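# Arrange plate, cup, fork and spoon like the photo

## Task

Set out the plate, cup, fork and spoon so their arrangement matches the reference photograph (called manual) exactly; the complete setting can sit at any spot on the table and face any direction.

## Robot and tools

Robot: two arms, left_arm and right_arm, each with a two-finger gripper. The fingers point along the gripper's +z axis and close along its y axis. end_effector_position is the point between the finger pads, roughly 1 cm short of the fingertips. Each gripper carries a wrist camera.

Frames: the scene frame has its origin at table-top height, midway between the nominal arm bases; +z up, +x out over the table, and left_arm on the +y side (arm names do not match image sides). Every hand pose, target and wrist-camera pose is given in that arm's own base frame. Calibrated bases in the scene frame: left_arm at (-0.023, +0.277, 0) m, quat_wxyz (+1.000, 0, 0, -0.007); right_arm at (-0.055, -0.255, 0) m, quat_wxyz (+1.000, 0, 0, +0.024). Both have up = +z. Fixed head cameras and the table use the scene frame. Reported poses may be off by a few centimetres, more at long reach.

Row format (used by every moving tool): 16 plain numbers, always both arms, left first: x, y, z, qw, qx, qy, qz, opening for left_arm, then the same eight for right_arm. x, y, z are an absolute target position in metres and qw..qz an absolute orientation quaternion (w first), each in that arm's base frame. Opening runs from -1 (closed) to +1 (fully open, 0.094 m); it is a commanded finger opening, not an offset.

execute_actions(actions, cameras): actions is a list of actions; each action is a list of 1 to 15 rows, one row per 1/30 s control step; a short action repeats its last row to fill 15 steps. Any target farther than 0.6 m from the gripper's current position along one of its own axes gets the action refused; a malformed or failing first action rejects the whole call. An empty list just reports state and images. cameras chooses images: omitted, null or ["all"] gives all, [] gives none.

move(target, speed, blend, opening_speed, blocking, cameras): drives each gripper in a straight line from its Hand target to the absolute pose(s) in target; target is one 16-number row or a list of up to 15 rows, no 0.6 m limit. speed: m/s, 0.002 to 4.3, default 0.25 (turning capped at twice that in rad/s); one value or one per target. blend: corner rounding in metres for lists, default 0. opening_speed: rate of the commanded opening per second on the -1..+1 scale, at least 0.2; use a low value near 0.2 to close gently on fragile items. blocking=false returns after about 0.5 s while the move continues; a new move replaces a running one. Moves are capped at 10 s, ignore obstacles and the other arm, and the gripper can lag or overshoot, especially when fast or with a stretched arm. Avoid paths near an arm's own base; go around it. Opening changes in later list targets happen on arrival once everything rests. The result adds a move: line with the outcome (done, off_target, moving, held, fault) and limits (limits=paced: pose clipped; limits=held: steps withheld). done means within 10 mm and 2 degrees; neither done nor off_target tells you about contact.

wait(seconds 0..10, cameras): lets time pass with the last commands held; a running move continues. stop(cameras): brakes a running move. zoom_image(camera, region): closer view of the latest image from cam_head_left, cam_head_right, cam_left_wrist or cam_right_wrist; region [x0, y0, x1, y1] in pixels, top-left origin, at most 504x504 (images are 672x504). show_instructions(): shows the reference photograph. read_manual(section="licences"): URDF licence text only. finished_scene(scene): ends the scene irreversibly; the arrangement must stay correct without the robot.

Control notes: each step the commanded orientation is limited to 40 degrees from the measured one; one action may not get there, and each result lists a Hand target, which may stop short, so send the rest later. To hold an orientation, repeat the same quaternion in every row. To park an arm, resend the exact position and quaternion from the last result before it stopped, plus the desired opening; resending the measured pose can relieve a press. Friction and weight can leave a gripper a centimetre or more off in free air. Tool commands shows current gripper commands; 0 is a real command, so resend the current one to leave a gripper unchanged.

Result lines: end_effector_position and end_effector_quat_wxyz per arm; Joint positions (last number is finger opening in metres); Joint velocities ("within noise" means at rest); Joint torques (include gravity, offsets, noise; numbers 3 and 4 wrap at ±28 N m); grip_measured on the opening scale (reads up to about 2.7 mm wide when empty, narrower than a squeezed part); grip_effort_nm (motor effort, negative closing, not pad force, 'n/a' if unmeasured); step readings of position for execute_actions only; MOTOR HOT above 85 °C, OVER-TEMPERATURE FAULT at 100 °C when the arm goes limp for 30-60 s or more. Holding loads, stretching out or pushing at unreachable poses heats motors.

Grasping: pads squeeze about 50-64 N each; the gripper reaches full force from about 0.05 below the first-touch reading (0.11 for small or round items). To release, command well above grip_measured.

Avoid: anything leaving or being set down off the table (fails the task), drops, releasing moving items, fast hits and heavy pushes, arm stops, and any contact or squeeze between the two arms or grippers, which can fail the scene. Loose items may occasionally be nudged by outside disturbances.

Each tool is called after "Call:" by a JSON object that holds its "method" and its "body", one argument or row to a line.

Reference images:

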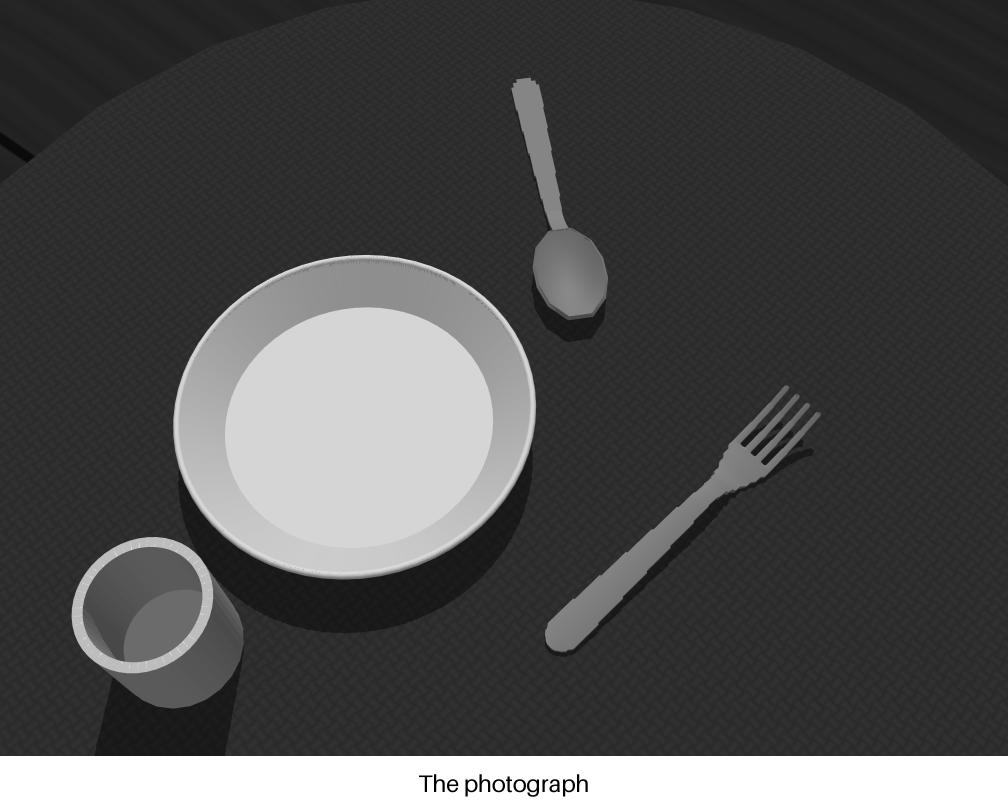

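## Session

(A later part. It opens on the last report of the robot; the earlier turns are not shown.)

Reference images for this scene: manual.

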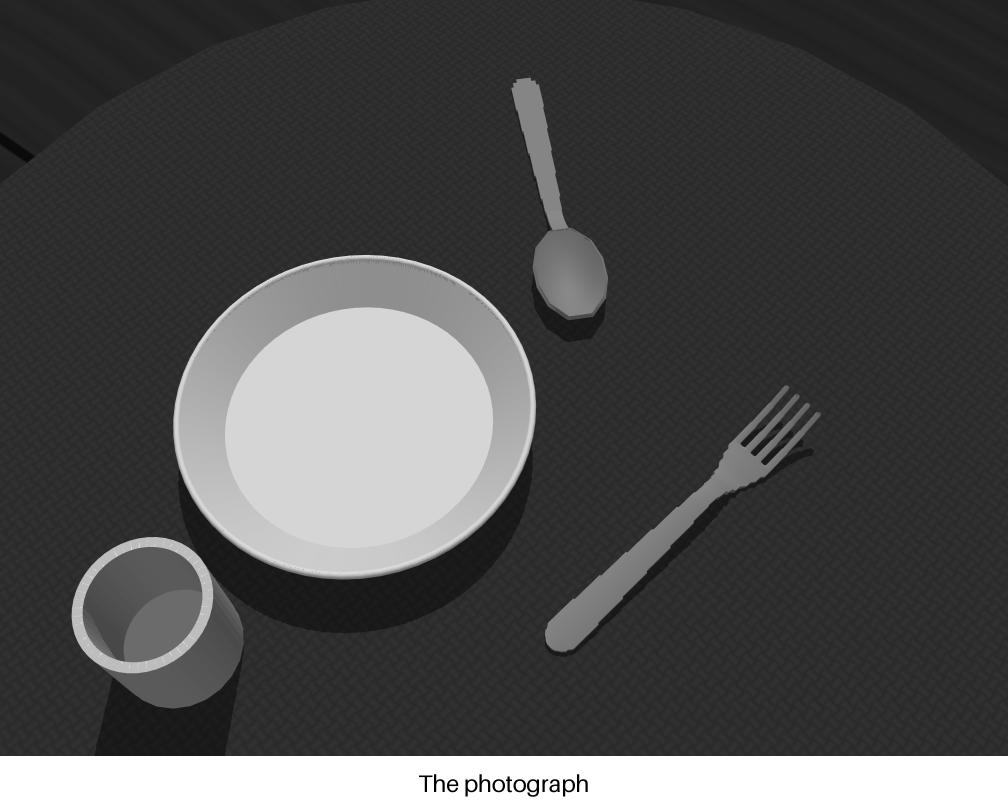

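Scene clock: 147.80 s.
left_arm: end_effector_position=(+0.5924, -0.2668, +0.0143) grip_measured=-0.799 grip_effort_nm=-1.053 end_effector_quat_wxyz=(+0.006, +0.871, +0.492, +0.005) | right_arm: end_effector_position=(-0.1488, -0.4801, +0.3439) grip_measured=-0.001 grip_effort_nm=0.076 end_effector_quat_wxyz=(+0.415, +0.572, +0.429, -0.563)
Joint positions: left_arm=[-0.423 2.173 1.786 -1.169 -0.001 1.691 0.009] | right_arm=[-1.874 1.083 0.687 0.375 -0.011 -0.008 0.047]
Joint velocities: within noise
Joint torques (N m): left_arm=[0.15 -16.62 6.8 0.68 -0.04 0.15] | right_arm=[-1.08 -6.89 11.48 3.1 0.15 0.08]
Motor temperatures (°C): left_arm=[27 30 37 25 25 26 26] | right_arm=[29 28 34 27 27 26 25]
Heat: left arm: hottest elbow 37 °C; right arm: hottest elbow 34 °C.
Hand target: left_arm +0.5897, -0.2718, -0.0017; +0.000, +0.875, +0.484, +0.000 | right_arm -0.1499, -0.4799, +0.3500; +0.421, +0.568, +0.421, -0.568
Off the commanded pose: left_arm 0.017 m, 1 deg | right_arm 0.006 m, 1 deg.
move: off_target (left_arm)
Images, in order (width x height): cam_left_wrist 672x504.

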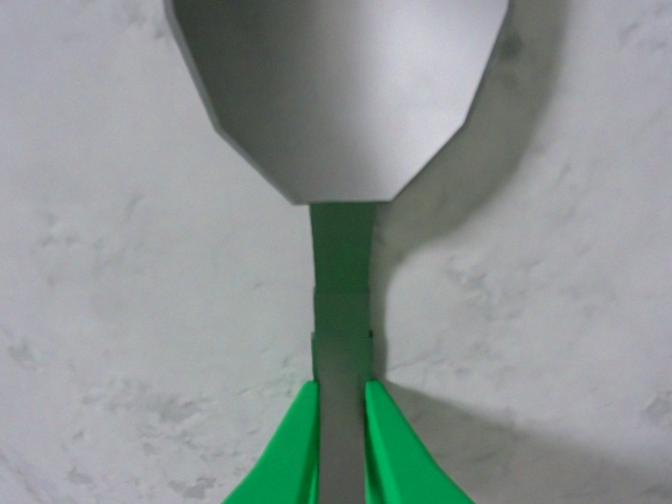

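Call:
{"method": "move", "body": {
  "target": [
    [0.590,-0.272,-0.002,0,0.875,0.484,0,-0.3,-0.15,-0.48,0.35,0.4207,0.5685,0.4207,-0.5685,0]
  ],
  "opening_speed": 0.4,
  "cameras": []
}}

Call:
{"method": "move", "body": {
  "target": [
    [0.590,-0.272,0.14,0,0.87,0.49,0,-0.3,-0.15,-0.48,0.35,0.4207,0.5685,0.4207,-0.5685,0],
    [0.37,-0.25,0.46,0.2,0,0.9763,0,0.2,-0.15,-0.48,0.35,0.4207,0.5685,0.4207,-0.5685,0]
  ],
  "speed": [0.1,0.5]
}}

Call:
{"method": "zoom_image", "body": {
  "camera": "cam_left_wrist",
  "region": [200, 0, 600, 400]
}}

Scene clock: 151.77 s.
left_arm: end_effector_position=(+0.5924, -0.2668, +0.0143) grip_measured=-0.302 grip_effort_nm=0.071 end_effector_quat_wxyz=(+0.006, +0.871, +0.491, +0.005) | right_arm: end_effector_position=(-0.1488, -0.4801, +0.3439) grip_measured=-0.001 grip_effort_nm=0.076 end_effector_quat_wxyz=(+0.415, +0.572, +0.429, -0.563)
Joint positions: left_arm=[-0.423 2.173 1.786 -1.169 -0.001 1.692 0.033] | right_arm=[-1.874 1.083 0.687 0.375 -0.011 -0.008 0.047]
Joint velocities: within noise
Joint torques (N m): left_arm=[0.21 -16.44 6.8 0.69 -0.04 0.13] | right_arm=[-0.91 -6.95 11.43 3.02 0.16 0.1]
Motor temperatures (°C): left_arm=[27 30 37 25 25 26 26] | right_arm=[29 28 34 27 27 26 25]
Heat: left arm: hottest elbow 37 °C; right arm: hottest elbow 34 °C.
Hand target: left_arm +0.5897, -0.2717, -0.0017; +0.000, +0.875, +0.484, +0.000 | right_arm -0.1499, -0.4799, +0.3500; +0.421, +0.568, +0.421, -0.568
Off the commanded pose: left_arm 0.017 m, 1 deg | right_arm 0.006 m, 1 deg.
move: off_target (left_arm)
No camera images: "cameras" was empty.

Scene clock: 156.87 s.
left_arm: end_effector_position=(+0.3717, -0.2463, +0.4442) grip_measured=+0.198 grip_effort_nm=0.076 end_effector_quat_wxyz=(+0.194, +0.002, +0.981, +0.006) | right_arm: end_effector_position=(-0.1488, -0.4801, +0.3439) grip_measured=-0.001 grip_effort_nm=0.081 end_effector_quat_wxyz=(+0.415, +0.572, +0.429, -0.563)
Joint positions: left_arm=[-0.68 1.4 1.828 -1.695 -0.25 -0.636 0.056] | right_arm=[-1.874 1.083 0.687 0.375 -0.011 -0.008 0.047]
Joint velocities: within noise
Joint torques (N m): left_arm=[0.03 -9.17 9.7 0.54 -0.42 -0.06] | right_arm=[-1.03 -6.65 11.43 3.07 0.15 0.09]
Motor temperatures (°C): left_arm=[27 30 37 25 25 26 25] | right_arm=[29 28 35 27 27 26 25]
Heat: left arm: hottest elbow 37 °C; right arm: hottest elbow 35 °C.
Hand target: left_arm +0.3697, -0.2496, +0.4595; +0.206, +0.001, +0.979, -0.004 | right_arm -0.1499, -0.4799, +0.3500; +0.421, +0.568, +0.421, -0.568
Off the commanded pose: left_arm 0.016 m, 1 deg | right_arm 0.006 m, 1 deg.
joint sent to its limit (left arm) — joint 4 (wrist pitch), lower limit. The joint targets still meet the commanded pose.
move: off_target (left_arm); target 2's new opening was sent with left_arm's hand 0.016 m and 1 deg from that target

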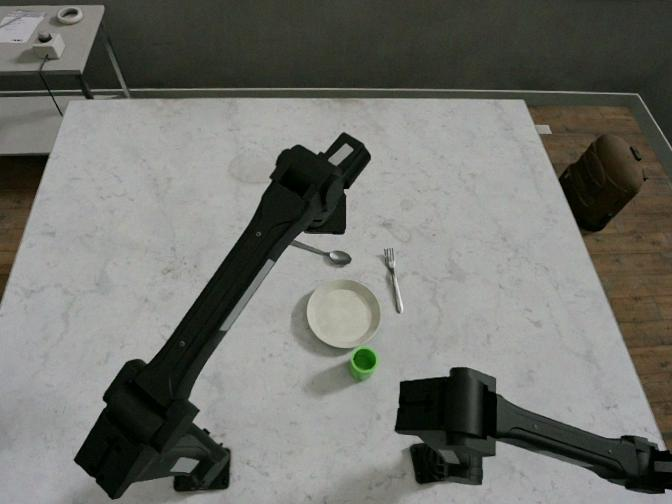

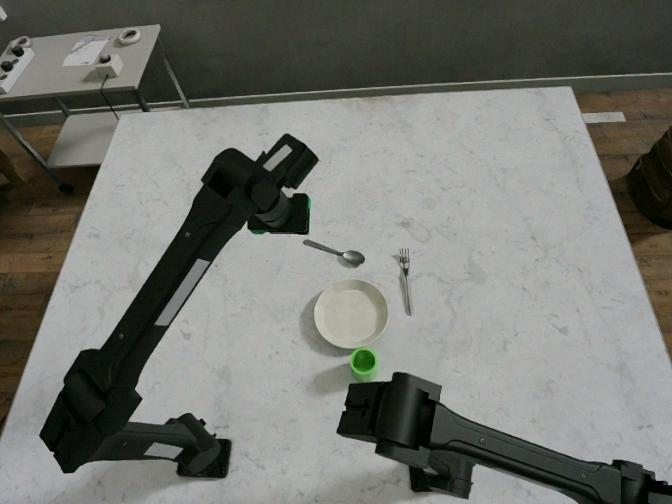

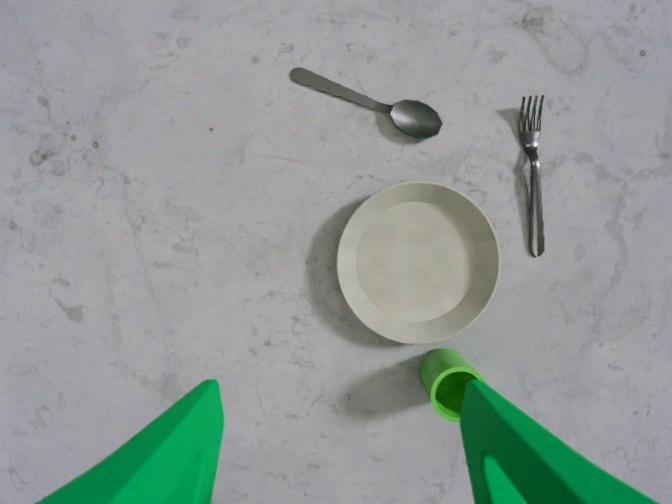

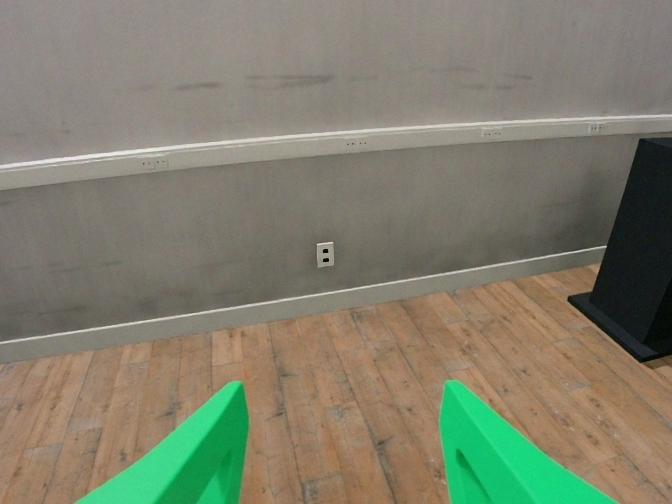

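Scaled by 1.260 from the camera's 672x504 image, which has a finer 960x720 frame.

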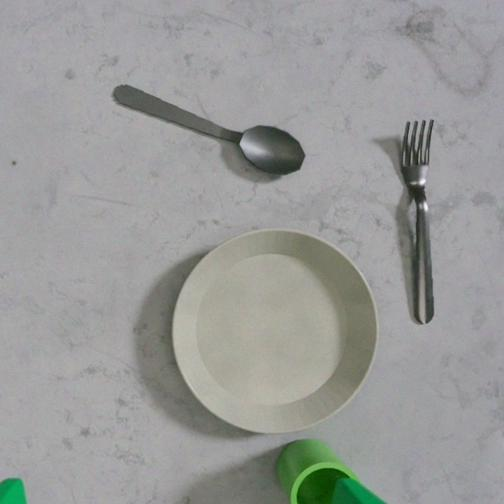

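Call:
{"method": "move", "body": {
  "target": [
    [0.48,-0.24,0.30,0,0.5,0.866,0,0.1,-0.15,-0.48,0.35,0.4207,0.5685,0.4207,-0.5685,0],
    [0.598,-0.264,0.07,0,0.824,0.5664,0,0.1,-0.15,-0.48,0.35,0.4207,0.5685,0.4207,-0.5685,0]
  ],
  "speed": [0.5,0.3],
  "cameras": ["cam_left_wrist"]
}}

Scene clock: 165.30 s.
left_arm: end_effector_position=(+0.5799, -0.2640, +0.0615) grip_measured=+0.102 grip_effort_nm=-0.105 end_effector_quat_wxyz=(-0.017, +0.825, +0.565, -0.008) | right_arm: end_effector_position=(-0.1488, -0.4801, +0.3439) grip_measured=-0.001 grip_effort_nm=0.076 end_effector_quat_wxyz=(+0.415, +0.572, +0.429, -0.563)
Joint positions: left_arm=[-0.427 2.129 1.842 -1.321 -0.003 1.513 0.052] | right_arm=[-1.874 1.083 0.687 0.375 -0.011 -0.008 0.047]
Joint velocities: within noise
Joint torques (N m): left_arm=[1.67 -17.2 9.92 0.49 0.02 0.16] | right_arm=[-1.08 -6.95 11.41 3.08 0.15 0.06]
Motor temperatures (°C): left_arm=[27 31 37 25 25 26 25] | right_arm=[29 28 35 27 27 26 25]
Heat: left arm: hottest elbow 37 °C; right arm: hottest elbow 35 °C.
Hand target: left_arm +0.5973, -0.2636, +0.0703; +0.000, +0.824, +0.566, +0.000 | right_arm -0.1499, -0.4799, +0.3500; +0.421, +0.568, +0.421, -0.568
Off the commanded pose: left_arm 0.020 m, 2 deg | right_arm 0.006 m, 1 deg.
move: off_target (left_arm)
Images, in order (width x height): cam_left_wrist 672x504.

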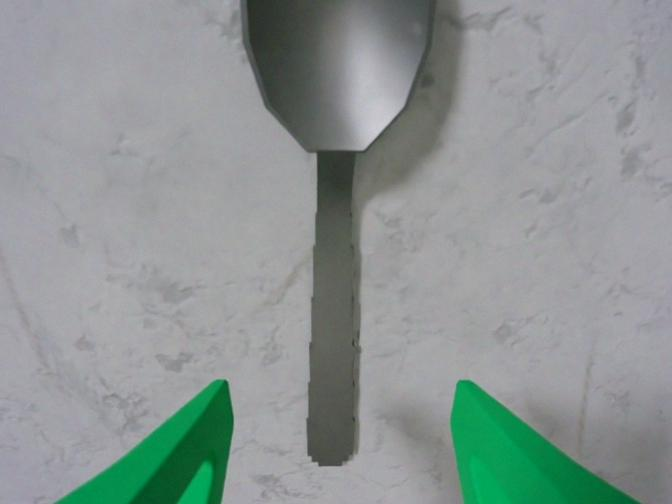

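Call:
{"method": "move", "body": {
  "target": [
    [0.592,-0.271,0.03,0.006,0.827,0.562,0.004,0.1,-0.15,-0.48,0.35,0.4207,0.5685,0.4207,-0.5685,0],
    [0.590,-0.270,0.006,0.006,0.827,0.562,0.004,0.1,-0.15,-0.48,0.35,0.4207,0.5685,0.4207,-0.5685,0]
  ],
  "speed": [0.08,0.06],
  "cameras": ["cam_left_wrist"]
}}

Scene clock: 169.23 s.
left_arm: end_effector_position=(+0.5903, -0.2687, +0.0217) grip_measured=+0.102 grip_effort_nm=-0.100 end_effector_quat_wxyz=(+0.012, +0.825, +0.565, +0.009) | right_arm: end_effector_position=(-0.1488, -0.4801, +0.3439) grip_measured=-0.001 grip_effort_nm=0.076 end_effector_quat_wxyz=(+0.415, +0.572, +0.429, -0.563)
Joint positions: left_arm=[-0.427 2.153 1.772 -1.161 -0.003 1.514 0.052] | right_arm=[-1.874 1.083 0.687 0.375 -0.011 -0.008 0.047]
Joint velocities: within noise
Joint torques (N m): left_arm=[0.67 -16.15 6.94 0.72 0.02 0.11] | right_arm=[-0.97 -6.95 11.4 3.04 0.15 0.09]
Motor temperatures (°C): left_arm=[27 31 37 25 25 26 25] | right_arm=[29 28 35 27 27 26 25]
Heat: left arm: hottest elbow 37 °C; right arm: hottest elbow 35 °C.
Hand target: left_arm +0.5896, -0.2699, +0.0062; +0.006, +0.827, +0.562, +0.004 | right_arm -0.1499, -0.4799, +0.3500; +0.421, +0.568, +0.421, -0.568
Off the commanded pose: left_arm 0.016 m, 1 deg | right_arm 0.006 m, 1 deg.
move: off_target (left_arm)
Images, in order (width x height): cam_left_wrist 672x504.

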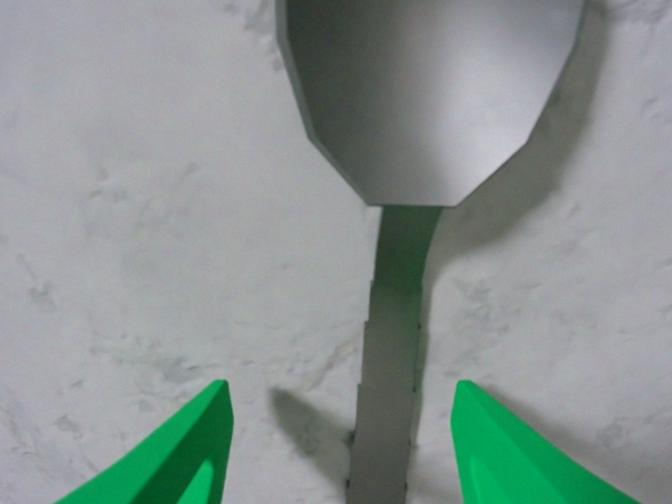

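Call:
{"method": "move", "body": {
  "target": [
    [0.578,-0.267,0.010,0.006,0.827,0.562,0.004,0.1,-0.15,-0.48,0.35,0.4207,0.5685,0.4207,-0.5685,0],
    [0.577,-0.267,-0.002,0.006,0.827,0.562,0.004,0.1,-0.15,-0.48,0.35,0.4207,0.5685,0.4207,-0.5685,0]
  ],
  "speed": [0.06,0.05],
  "cameras": ["cam_left_wrist"]
}}

Scene clock: 171.13 s.
left_arm: end_effector_position=(+0.5824, -0.2653, +0.0132) grip_measured=+0.101 grip_effort_nm=-0.066 end_effector_quat_wxyz=(+0.012, +0.825, +0.565, +0.008) | right_arm: end_effector_position=(-0.1488, -0.4801, +0.3439) grip_measured=-0.001 grip_effort_nm=0.071 end_effector_quat_wxyz=(+0.415, +0.572, +0.429, -0.563)
Joint positions: left_arm=[-0.427 2.14 1.725 -1.127 -0.002 1.514 0.052] | right_arm=[-1.874 1.083 0.687 0.375 -0.011 -0.008 0.047]
Joint velocities: within noise
Joint torques (N m): left_arm=[0.38 -16.79 5.57 0.92 -0.02 0.06] | right_arm=[-0.91 -6.95 11.41 3.07 0.14 0.08]
Motor temperatures (°C): left_arm=[27 31 37 25 25 26 25] | right_arm=[29 28 35 27 27 26 25]
Heat: left arm: hottest elbow 37 °C; right arm: hottest elbow 35 °C.
Hand target: left_arm +0.5768, -0.2669, -0.0017; +0.006, +0.827, +0.562, +0.004 | right_arm -0.1499, -0.4799, +0.3500; +0.421, +0.568, +0.421, -0.568
Off the commanded pose: left_arm 0.016 m, 1 deg | right_arm 0.006 m, 1 deg.
move: off_target (left_arm)
Images, in order (width x height): cam_left_wrist 672x504.

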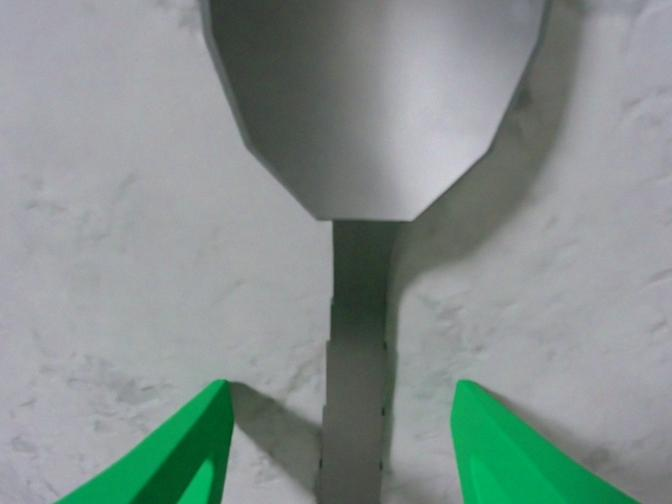

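Call:
{"method": "move", "body": {
  "target": [
    [0.577,-0.267,-0.002,0.006,0.827,0.562,0.004,-1,-0.15,-0.48,0.35,0.4207,0.5685,0.4207,-0.5685,0]
  ],
  "opening_speed": 0.4,
  "cameras": []
}}

Call:
{"method": "move", "body": {
  "target": [
    [0.580,-0.267,0.06,0.003,0.827,0.562,0.002,-1,-0.15,-0.48,0.35,0.4207,0.5685,0.4207,-0.5685,0],
    [0.594,-0.277,0.05,0.003,0.8746,0.4848,0.002,-1,-0.15,-0.48,0.35,0.4207,0.5685,0.4207,-0.5685,0],
    [0.590,-0.277,0.018,0.003,0.8746,0.4848,0.002,-1,-0.15,-0.48,0.35,0.4207,0.5685,0.4207,-0.5685,0]
  ],
  "speed": 0.08,
  "cameras": ["cam_left_wrist"]
}}

Scene clock: 176.20 s.
left_arm: end_effector_position=(+0.5813, -0.2648, +0.0128) grip_measured=-0.805 grip_effort_nm=-1.033 end_effector_quat_wxyz=(+0.012, +0.825, +0.565, +0.008) | right_arm: end_effector_position=(-0.1488, -0.4801, +0.3439) grip_measured=-0.001 grip_effort_nm=0.071 end_effector_quat_wxyz=(+0.415, +0.572, +0.429, -0.563)
Joint positions: left_arm=[-0.427 2.138 1.721 -1.125 -0.002 1.514 0.009] | right_arm=[-1.874 1.083 0.687 0.375 -0.011 -0.008 0.047]
Joint velocities: within noise
Joint torques (N m): left_arm=[0.38 -16.62 5.83 0.9 -0.02 0.06] | right_arm=[-1.2 -6.95 11.4 3.02 0.14 0.1]
Motor temperatures (°C): left_arm=[27 32 37 25 25 26 25] | right_arm=[29 28 35 27 27 26 25]
Heat: left arm: hottest elbow 37 °C; right arm: hottest elbow 35 °C.
Hand target: left_arm +0.5768, -0.2669, -0.0017; +0.006, +0.827, +0.562, +0.004 | right_arm -0.1499, -0.4799, +0.3500; +0.421, +0.568, +0.421, -0.568
Off the commanded pose: left_arm 0.016 m, 1 deg | right_arm 0.006 m, 1 deg.
move: off_target (left_arm)
No camera images: "cameras" was empty.

Scene clock: 178.97 s.
left_arm: end_effector_position=(+0.5912, -0.2693, +0.0289) grip_measured=-0.806 grip_effort_nm=-1.048 end_effector_quat_wxyz=(+0.005, +0.870, +0.493, +0.005) | right_arm: end_effector_position=(-0.1488, -0.4801, +0.3439) grip_measured=-0.001 grip_effort_nm=0.076 end_effector_quat_wxyz=(+0.415, +0.572, +0.429, -0.563)
Joint positions: left_arm=[-0.427 2.159 1.803 -1.202 -0.002 1.682 0.009] | right_arm=[-1.874 1.083 0.687 0.375 -0.011 -0.008 0.047]
Joint velocities: within noise
Joint torques (N m): left_arm=[-0.03 -16.79 7.09 0.66 0.01 0.14] | right_arm=[-0.97 -7.06 11.43 3.04 0.16 0.07]
Motor temperatures (°C): left_arm=[27 32 37 25 25 26 25] | right_arm=[29 28 35 27 27 26 25]
Heat: left arm: hottest elbow 37 °C; right arm: hottest elbow 35 °C.
Hand target: left_arm +0.5897, -0.2769, +0.0182; +0.003, +0.875, +0.485, +0.002 | right_arm -0.1499, -0.4799, +0.3500; +0.421, +0.568, +0.421, -0.568
Off the commanded pose: left_arm 0.013 m, 1 deg | right_arm 0.006 m, 1 deg.
move: off_target (left_arm)
Images, in order (width x height): cam_left_wrist 672x504.

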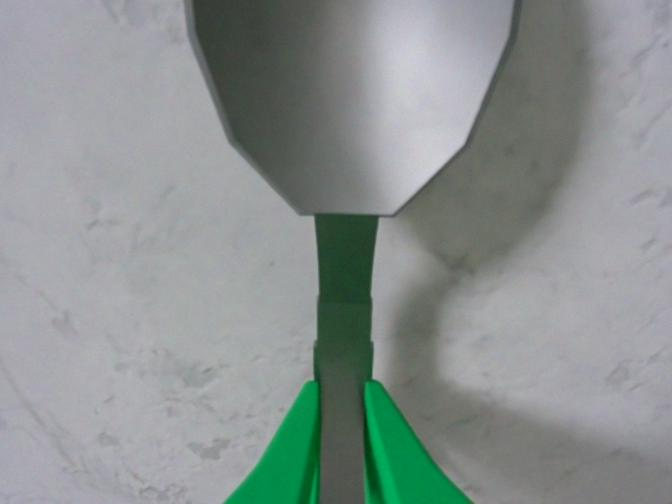

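Call:
{"method": "move", "body": {
  "target": [
    [0.587,-0.278,0.001,0.003,0.8746,0.4848,0.002,-1,-0.15,-0.48,0.35,0.4207,0.5685,0.4207,-0.5685,0]
  ],
  "speed": 0.04,
  "cameras": ["cam_left_wrist"]
}}

Call:
{"method": "move", "body": {
  "target": [
    [0.587,-0.278,0.001,0.003,0.8746,0.4848,0.002,-0.4,-0.15,-0.48,0.35,0.4207,0.5685,0.4207,-0.5685,0]
  ],
  "opening_speed": 0.3,
  "cameras": ["cam_left_wrist"]
}}

Call:
{"method": "move", "body": {
  "target": [
    [0.590,-0.278,0.14,0,0.87,0.49,0,-0.3,-0.15,-0.48,0.35,0.4207,0.5685,0.4207,-0.5685,0],
    [0.37,-0.25,0.46,0.2,0,0.9763,0,-0.3,-0.15,-0.48,0.35,0.4207,0.5685,0.4207,-0.5685,0]
  ],
  "speed": [0.1,0.5],
  "cameras": ["cam_left_wrist"]
}}

Call:
{"method": "zoom_image", "body": {
  "camera": "cam_left_wrist",
  "region": [200, 0, 600, 400]
}}

Scene clock: 181.43 s.
left_arm: end_effector_position=(+0.5899, -0.2693, +0.0145) grip_measured=-0.806 grip_effort_nm=-1.043 end_effector_quat_wxyz=(+0.007, +0.870, +0.493, +0.006) | right_arm: end_effector_position=(-0.1488, -0.4801, +0.3439) grip_measured=-0.001 grip_effort_nm=0.081 end_effector_quat_wxyz=(+0.415, +0.572, +0.429, -0.563)
Joint positions: left_arm=[-0.428 2.168 1.778 -1.163 -0.002 1.683 0.009] | right_arm=[-1.874 1.083 0.687 0.375 -0.011 -0.008 0.047]
Joint velocities: within noise
Joint torques (N m): left_arm=[-0.21 -16.67 6.86 0.69 0.01 0.1] | right_arm=[-1.08 -6.89 11.45 2.99 0.15 0.08]
Motor temperatures (°C): left_arm=[27 32 37 25 25 26 25] | right_arm=[29 28 35 27 27 26 25]
Heat: left arm: hottest elbow 37 °C; right arm: hottest elbow 35 °C.
Hand target: left_arm +0.5867, -0.2779, +0.0011; +0.003, +0.875, +0.485, +0.002 | right_arm -0.1499, -0.4799, +0.3500; +0.421, +0.568, +0.421, -0.568
Off the commanded pose: left_arm 0.016 m, 1 deg | right_arm 0.006 m, 1 deg.
move: off_target (left_arm)
Images, in order (width x height): cam_left_wrist 672x504.

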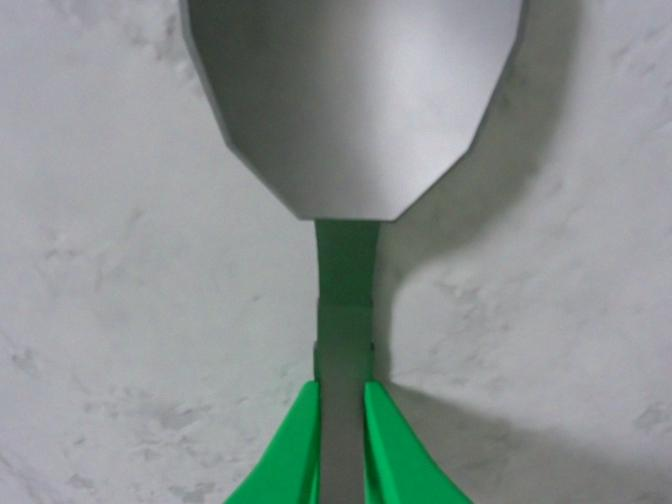

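Scene clock: 183.63 s.
left_arm: end_effector_position=(+0.5899, -0.2693, +0.0145) grip_measured=-0.402 grip_effort_nm=0.071 end_effector_quat_wxyz=(+0.007, +0.870, +0.493, +0.006) | right_arm: end_effector_position=(-0.1488, -0.4801, +0.3439) grip_measured=-0.001 grip_effort_nm=0.076 end_effector_quat_wxyz=(+0.415, +0.572, +0.429, -0.563)
Joint positions: left_arm=[-0.428 2.168 1.778 -1.163 -0.002 1.683 0.028] | right_arm=[-1.874 1.083 0.687 0.375 -0.011 -0.008 0.047]
Joint velocities: within noise
Joint torques (N m): left_arm=[-0.21 -16.56 6.91 0.69 0.01 0.11] | right_arm=[-1.26 -6.71 11.43 3.03 0.14 0.1]
Motor temperatures (°C): left_arm=[27 32 36 25 25 26 25] | right_arm=[29 28 35 27 27 26 25]
Heat: left arm: hottest elbow 36 °C; right arm: hottest elbow 35 °C.
Hand target: left_arm +0.5867, -0.2777, +0.0011; +0.003, +0.875, +0.485, +0.002 | right_arm -0.1499, -0.4799, +0.3500; +0.421, +0.568, +0.421, -0.568
Off the commanded pose: left_arm 0.016 m, 1 deg | right_arm 0.006 m, 1 deg.
move: off_target (left_arm)
Images, in order (width x height): cam_left_wrist 672x504.

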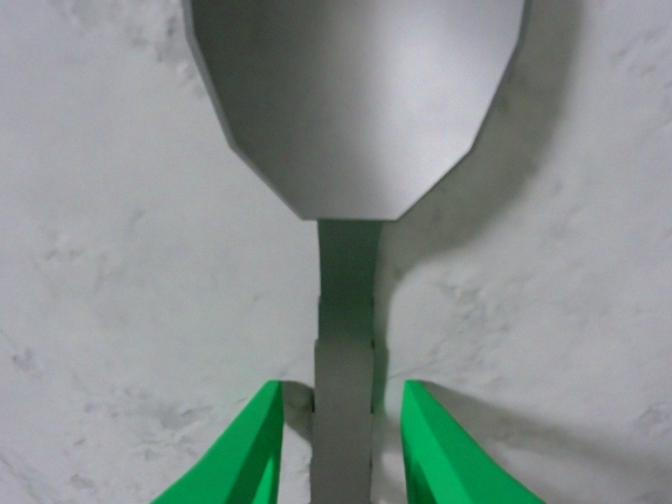

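Scene clock: 188.23 s.
left_arm: end_effector_position=(+0.3719, -0.2461, +0.4441) grip_measured=-0.301 grip_effort_nm=0.066 end_effector_quat_wxyz=(+0.194, +0.002, +0.981, +0.006) | right_arm: end_effector_position=(-0.1488, -0.4801, +0.3439) grip_measured=-0.001 grip_effort_nm=0.081 end_effector_quat_wxyz=(+0.415, +0.572, +0.429, -0.563)
Joint positions: left_arm=[-0.679 1.4 1.828 -1.695 -0.25 -0.636 0.033] | right_arm=[-1.874 1.083 0.687 0.375 -0.011 -0.008 0.047]
Joint velocities: within noise
Joint torques (N m): left_arm=[0.03 -9.35 9.72 0.54 -0.42 -0.07] | right_arm=[-1.03 -6.95 11.48 3.06 0.15 0.11]
Motor temperatures (°C): left_arm=[27 32 37 25 25 26 25] | right_arm=[29 28 35 27 27 26 25]
Heat: left arm: hottest elbow 37 °C; right arm: hottest elbow 35 °C.
Hand target: left_arm +0.3698, -0.2496, +0.4595; +0.206, +0.001, +0.979, -0.004 | right_arm -0.1499, -0.4799, +0.3500; +0.421, +0.568, +0.421, -0.568
Off the commanded pose: left_arm 0.017 m, 1 deg | right_arm 0.006 m, 1 deg.
joint sent to its limit (left arm) — joint 4 (wrist pitch), lower limit. The joint targets still meet the commanded pose.
move: off_target (left_arm)
Images, in order (width x height): cam_left_wrist 672x504.

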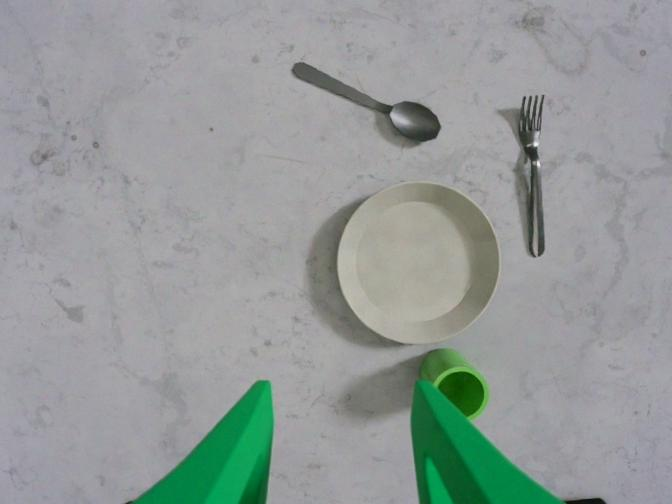

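Scaled by 1.260 from the camera's 672x504 image, which has a finer 960x720 frame.

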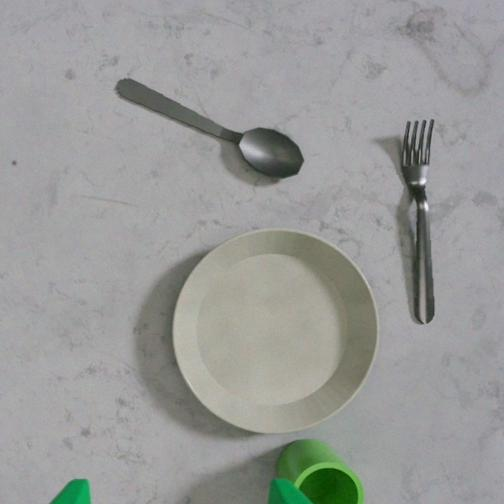

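Call:
{"method": "move", "body": {
  "target": [
    [0.48,-0.24,0.30,0,0.5,0.866,0,0.2,-0.15,-0.48,0.35,0.4207,0.5685,0.4207,-0.5685,0],
    [0.590,-0.272,0.06,0.003,0.8434,0.5373,0.002,0.2,-0.15,-0.48,0.35,0.4207,0.5685,0.4207,-0.5685,0],
    [0.583,-0.274,0.008,0.003,0.8434,0.5373,0.002,0.2,-0.15,-0.48,0.35,0.4207,0.5685,0.4207,-0.5685,0]
  ],
  "speed": [0.5,0.3,0.07],
  "cameras": ["cam_left_wrist"]
}}

Scene clock: 196.70 s.
left_arm: end_effector_position=(+0.5811, -0.2765, +0.0224) grip_measured=+0.198 grip_effort_nm=0.071 end_effector_quat_wxyz=(+0.008, +0.843, +0.538, +0.006) | right_arm: end_effector_position=(-0.1488, -0.4801, +0.3439) grip_measured=-0.001 grip_effort_nm=0.076 end_effector_quat_wxyz=(+0.415, +0.572, +0.429, -0.563)
Joint positions: left_arm=[-0.444 2.145 1.761 -1.166 -0.003 1.561 0.056] | right_arm=[-1.874 1.083 0.687 0.375 -0.011 -0.008 0.047]
Joint velocities: within noise
Joint torques (N m): left_arm=[1.14 -16.26 6.9 0.69 0.02 0.12] | right_arm=[-1.2 -6.95 11.43 3.03 0.13 0.09]
Motor temperatures (°C): left_arm=[27 32 37 25 25 26 25] | right_arm=[29 28 35 27 27 26 25]
Heat: left arm: hottest elbow 37 °C; right arm: hottest elbow 35 °C.
Hand target: left_arm +0.5828, -0.2738, +0.0082; +0.003, +0.843, +0.537, +0.002 | right_arm -0.1499, -0.4799, +0.3500; +0.421, +0.568, +0.421, -0.568
Off the commanded pose: left_arm 0.015 m, 1 deg | right_arm 0.006 m, 1 deg.
move: off_target (left_arm)
Images, in order (width x height): cam_left_wrist 672x504.

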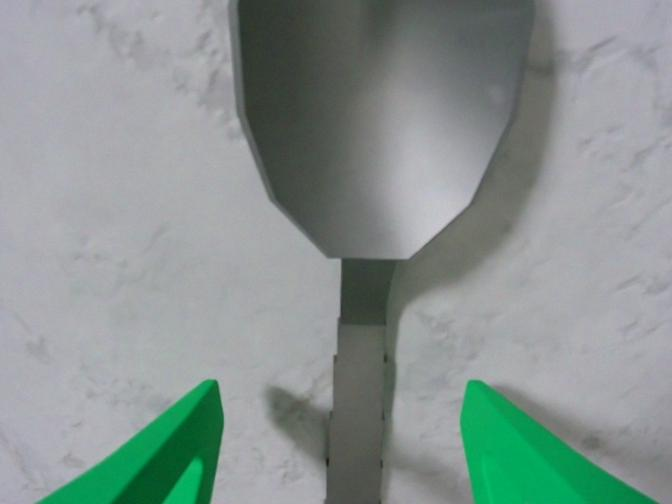

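Call:
{"method": "move", "body": {
  "target": [
    [0.574,-0.275,-0.002,0.003,0.8434,0.5373,0.002,0.2,-0.15,-0.48,0.35,0.4207,0.5685,0.4207,-0.5685,0]
  ],
  "speed": 0.05,
  "cameras": []
}}

Call:
{"method": "move", "body": {
  "target": [
    [0.574,-0.275,-0.002,0.003,0.8434,0.5373,0.002,-1,-0.15,-0.48,0.35,0.4207,0.5685,0.4207,-0.5685,0]
  ],
  "opening_speed": 0.4,
  "cameras": ["cam_left_wrist"]
}}

Call:
{"method": "move", "body": {
  "target": [
    [0.577,-0.275,0.06,0.003,0.8434,0.5373,0.002,-1,-0.15,-0.48,0.35,0.4207,0.5685,0.4207,-0.5685,0],
    [0.574,-0.295,0.05,0.003,0.8775,0.4795,0.002,-1,-0.15,-0.48,0.35,0.4207,0.5685,0.4207,-0.5685,0],
    [0.570,-0.293,0.014,0.003,0.8775,0.4795,0.002,-1,-0.15,-0.48,0.35,0.4207,0.5685,0.4207,-0.5685,0]
  ],
  "speed": 0.08,
  "cameras": ["cam_left_wrist"]
}}

Scene clock: 202.17 s.
left_arm: end_effector_position=(+0.5777, -0.2749, +0.0130) grip_measured=+0.198 grip_effort_nm=0.066 end_effector_quat_wxyz=(+0.008, +0.843, +0.538, +0.006) | right_arm: end_effector_position=(-0.1488, -0.4801, +0.3439) grip_measured=-0.001 grip_effort_nm=0.071 end_effector_quat_wxyz=(+0.415, +0.572, +0.429, -0.563)
Joint positions: left_arm=[-0.444 2.145 1.734 -1.139 -0.002 1.561 0.056] | right_arm=[-1.874 1.083 0.687 0.375 -0.011 -0.008 0.047]
Joint velocities: within noise
Joint torques (N m): left_arm=[0.62 -16.73 5.72 0.94 0 0.04] | right_arm=[-0.97 -6.71 11.48 3.06 0.12 0.09]
Motor temperatures (°C): left_arm=[27 32 36 25 25 26 25] | right_arm=[29 28 35 27 27 26 25]
Heat: left arm: hottest elbow 36 °C; right arm: hottest elbow 35 °C.
Hand target: left_arm +0.5739, -0.2748, -0.0017; +0.003, +0.843, +0.537, +0.002 | right_arm -0.1499, -0.4799, +0.3500; +0.421, +0.568, +0.421, -0.568
Off the commanded pose: left_arm 0.015 m, 1 deg | right_arm 0.006 m, 1 deg.
move: off_target (left_arm)
No camera images: "cameras" was empty.

Scene clock: 205.37 s.
left_arm: end_effector_position=(+0.5771, -0.2746, +0.0126) grip_measured=-0.817 grip_effort_nm=-1.038 end_effector_quat_wxyz=(+0.008, +0.843, +0.538, +0.006) | right_arm: end_effector_position=(-0.1488, -0.4801, +0.3439) grip_measured=-0.001 grip_effort_nm=0.076 end_effector_quat_wxyz=(+0.415, +0.572, +0.429, -0.563)
Joint positions: left_arm=[-0.444 2.145 1.732 -1.138 -0.002 1.561 0.009] | right_arm=[-1.874 1.083 0.687 0.375 -0.011 -0.008 0.047]
Joint velocities: within noise
Joint torques (N m): left_arm=[0.62 -16.73 5.83 0.94 0 0.04] | right_arm=[-1.14 -6.71 11.43 3.04 0.16 0.1]
Motor temperatures (°C): left_arm=[27 32 36 25 25 26 25] | right_arm=[29 28 35 27 27 26 25]
Heat: left arm: hottest elbow 36 °C; right arm: hottest elbow 35 °C.
Hand target: left_arm +0.5738, -0.2747, -0.0018; +0.003, +0.843, +0.537, +0.002 | right_arm -0.1499, -0.4799, +0.3500; +0.421, +0.568, +0.421, -0.568
Off the commanded pose: left_arm 0.015 m, 1 deg | right_arm 0.006 m, 1 deg.
move: off_target (left_arm)
Images, in order (width x height): cam_left_wrist 672x504.

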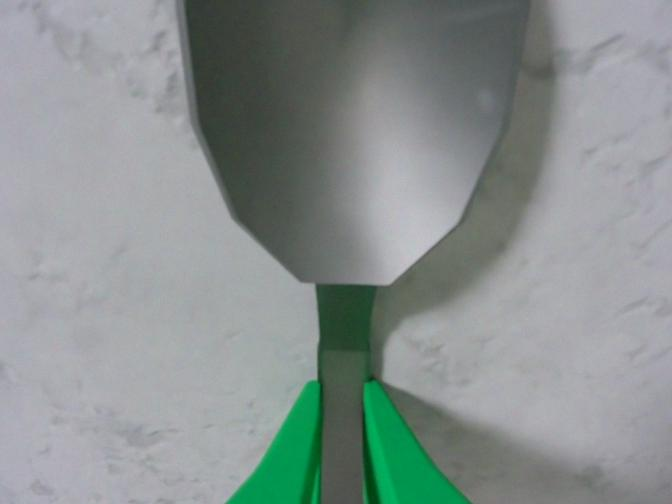

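Scene clock: 207.87 s.
left_arm: end_effector_position=(+0.5716, -0.2866, +0.0270) grip_measured=-0.819 grip_effort_nm=-1.043 end_effector_quat_wxyz=(+0.006, +0.873, +0.487, +0.006) | right_arm: end_effector_position=(-0.1488, -0.4801, +0.3439) grip_measured=-0.001 grip_effort_nm=0.081 end_effector_quat_wxyz=(+0.415, +0.572, +0.429, -0.563)
Joint positions: left_arm=[-0.465 2.132 1.75 -1.172 -0.002 1.659 0.009] | right_arm=[-1.874 1.083 0.687 0.375 -0.011 -0.008 0.047]
Joint velocities: within noise
Joint torques (N m): left_arm=[0.15 -15.79 6.95 0.72 0.01 0.15] | right_arm=[-1.08 -6.65 11.44 3.06 0.15 0.08]
Motor temperatures (°C): left_arm=[27 32 36 25 25 26 25] | right_arm=[29 28 35 27 27 26 25]
Heat: left arm: hottest elbow 36 °C; right arm: hottest elbow 35 °C.
Hand target: left_arm +0.5697, -0.2927, +0.0141; +0.003, +0.877, +0.480, +0.002 | right_arm -0.1499, -0.4799, +0.3500; +0.421, +0.568, +0.421, -0.568
Off the commanded pose: left_arm 0.015 m, 1 deg | right_arm 0.006 m, 1 deg.
move: off_target (left_arm)
Images, in order (width x height): cam_left_wrist 672x504.

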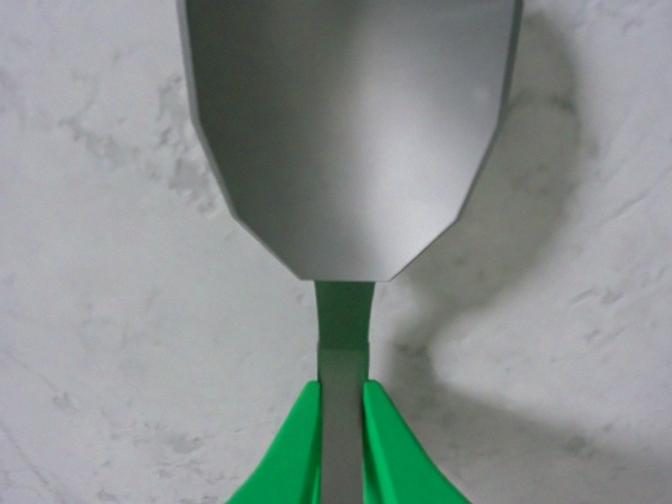

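Call:
{"method": "move", "body": {
  "target": [
    [0.567,-0.295,-0.001,0.003,0.8775,0.4795,0.002,-1,-0.15,-0.48,0.35,0.4207,0.5685,0.4207,-0.5685,0]
  ],
  "speed": 0.04,
  "cameras": ["cam_left_wrist"]
}}

Call:
{"method": "move", "body": {
  "target": [
    [0.567,-0.295,-0.001,0.003,0.8775,0.4795,0.002,0.3,-0.15,-0.48,0.35,0.4207,0.5685,0.4207,-0.5685,0]
  ],
  "opening_speed": 0.4,
  "cameras": ["cam_left_wrist"]
}}

Call:
{"method": "move", "body": {
  "target": [
    [0.575,-0.298,0.14,0.003,0.8775,0.4795,0.002,0.3,-0.15,-0.48,0.35,0.4207,0.5685,0.4207,-0.5685,0],
    [0.37,-0.25,0.46,0.2,0,0.9763,0,0.3,-0.15,-0.48,0.35,0.4207,0.5685,0.4207,-0.5685,0]
  ],
  "speed": [0.1,0.5],
  "cameras": ["cam_left_wrist"]
}}

Call:
{"method": "zoom_image", "body": {
  "camera": "cam_left_wrist",
  "region": [200, 0, 600, 400]
}}

Scene clock: 210.60 s.
left_arm: end_effector_position=(+0.5706, -0.2867, +0.0134) grip_measured=-0.819 grip_effort_nm=-1.048 end_effector_quat_wxyz=(+0.008, +0.873, +0.487, +0.006) | right_arm: end_effector_position=(-0.1488, -0.4801, +0.3439) grip_measured=-0.001 grip_effort_nm=0.071 end_effector_quat_wxyz=(+0.415, +0.572, +0.429, -0.563)
Joint positions: left_arm=[-0.465 2.142 1.73 -1.138 -0.002 1.659 0.009] | right_arm=[-1.874 1.083 0.687 0.375 -0.011 -0.008 0.047]
Joint velocities: within noise
Joint torques (N m): left_arm=[-0.21 -16.03 6.76 0.64 0 0.09] | right_arm=[-0.97 -6.77 11.44 3.03 0.15 0.09]
Motor temperatures (°C): left_arm=[27 32 36 25 25 26 25] | right_arm=[29 28 35 27 27 26 25]
Heat: left arm: hottest elbow 36 °C; right arm: hottest elbow 35 °C.
Hand target: left_arm +0.5665, -0.2948, -0.0008; +0.003, +0.878, +0.480, +0.002 | right_arm -0.1499, -0.4799, +0.3500; +0.421, +0.568, +0.421, -0.568
Off the commanded pose: left_arm 0.017 m, 1 deg | right_arm 0.006 m, 1 deg.
move: off_target (left_arm)
Images, in order (width x height): cam_left_wrist 672x504.

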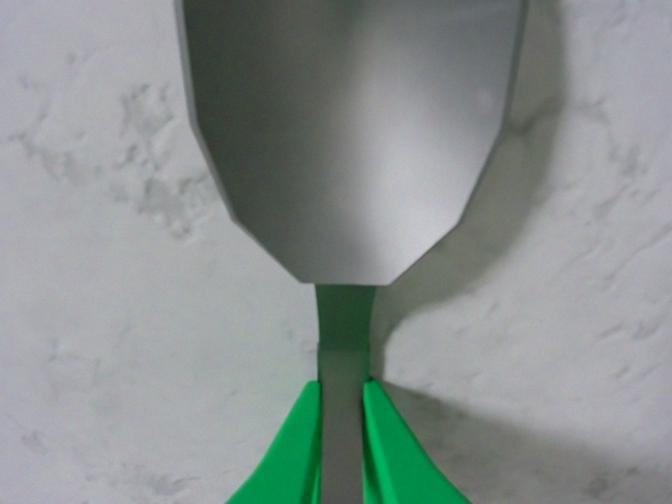

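Scene clock: 214.07 s.
left_arm: end_effector_position=(+0.5708, -0.2871, +0.0134) grip_measured=+0.298 grip_effort_nm=0.081 end_effector_quat_wxyz=(+0.008, +0.873, +0.487, +0.007) | right_arm: end_effector_position=(-0.1488, -0.4801, +0.3439) grip_measured=-0.001 grip_effort_nm=0.071 end_effector_quat_wxyz=(+0.415, +0.572, +0.429, -0.563)
Joint positions: left_arm=[-0.466 2.142 1.73 -1.137 -0.002 1.659 0.061] | right_arm=[-1.874 1.083 0.687 0.375 -0.011 -0.008 0.047]
Joint velocities: within noise
Joint torques (N m): left_arm=[-0.21 -16.21 6.8 0.64 0 0.09] | right_arm=[-0.91 -6.95 11.45 3.1 0.15 0.1]
Motor temperatures (°C): left_arm=[27 33 36 25 25 26 25] | right_arm=[29 28 35 27 27 26 25]
Heat: left arm: hottest elbow 36 °C; right arm: hottest elbow 35 °C.
Hand target: left_arm +0.5666, -0.2947, -0.0008; +0.003, +0.877, +0.480, +0.002 | right_arm -0.1499, -0.4799, +0.3500; +0.421, +0.568, +0.421, -0.568
Off the commanded pose: left_arm 0.017 m, 1 deg | right_arm 0.006 m, 1 deg.
move: off_target (left_arm)
Images, in order (width x height): cam_left_wrist 672x504.

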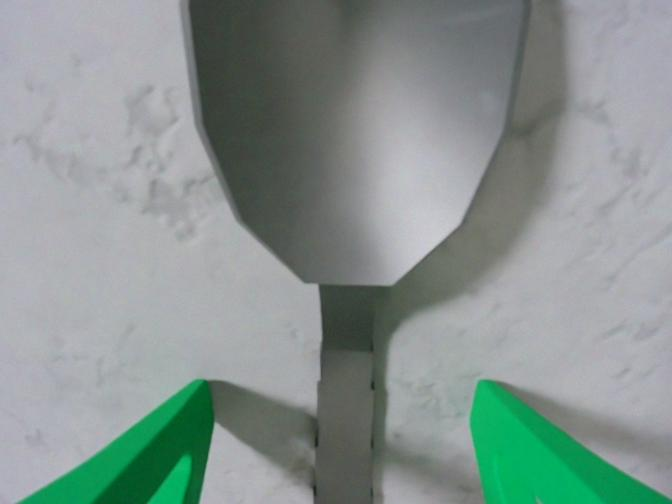

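Scene clock: 218.70 s.
left_arm: end_effector_position=(+0.3719, -0.2459, +0.4442) grip_measured=+0.299 grip_effort_nm=0.056 end_effector_quat_wxyz=(+0.194, +0.002, +0.981, +0.006) | right_arm: end_effector_position=(-0.1488, -0.4801, +0.3439) grip_measured=-0.001 grip_effort_nm=0.071 end_effector_quat_wxyz=(+0.415, +0.572, +0.429, -0.563)
Joint positions: left_arm=[-0.679 1.4 1.828 -1.695 -0.25 -0.636 0.061] | right_arm=[-1.874 1.083 0.687 0.375 -0.011 -0.008 0.047]
Joint velocities: within noise
Joint torques (N m): left_arm=[-0.03 -9.17 9.72 0.54 -0.42 -0.06] | right_arm=[-1.14 -6.77 11.41 3.04 0.14 0.1]
Motor temperatures (°C): left_arm=[27 33 36 25 25 26 25] | right_arm=[29 28 35 27 27 26 25]
Heat: left arm: hottest elbow 36 °C; right arm: hottest elbow 35 °C.
Hand target: left_arm +0.3698, -0.2495, +0.4595; +0.206, +0.001, +0.979, -0.004 | right_arm -0.1499, -0.4799, +0.3500; +0.421, +0.568, +0.421, -0.568
Off the commanded pose: left_arm 0.016 m, 1 deg | right_arm 0.006 m, 1 deg.
joint sent to its limit (left arm) — joint 4 (wrist pitch), lower limit. The joint targets still meet the commanded pose.
move: off_target (left_arm)
Images, in order (width x height): cam_left_wrist 672x504.

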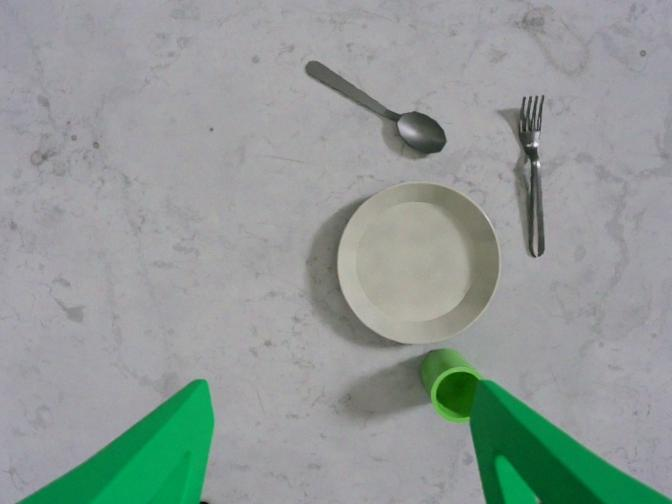

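Scaled by 1.260 from the camera's 672x504 image, which has a finer 960x720 frame.

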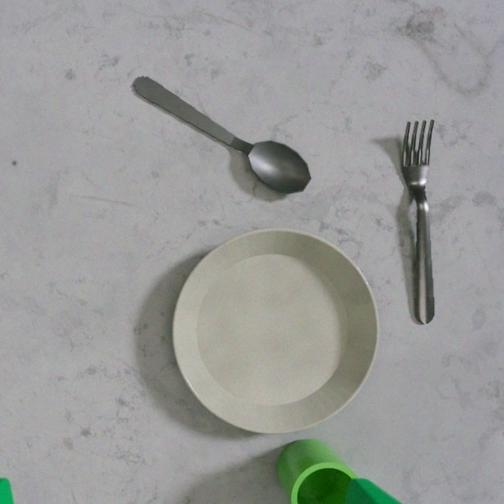

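Call:
{"method": "finished_scene", "body": {
  "scene": 2
}}

The scene is finished: the task was done.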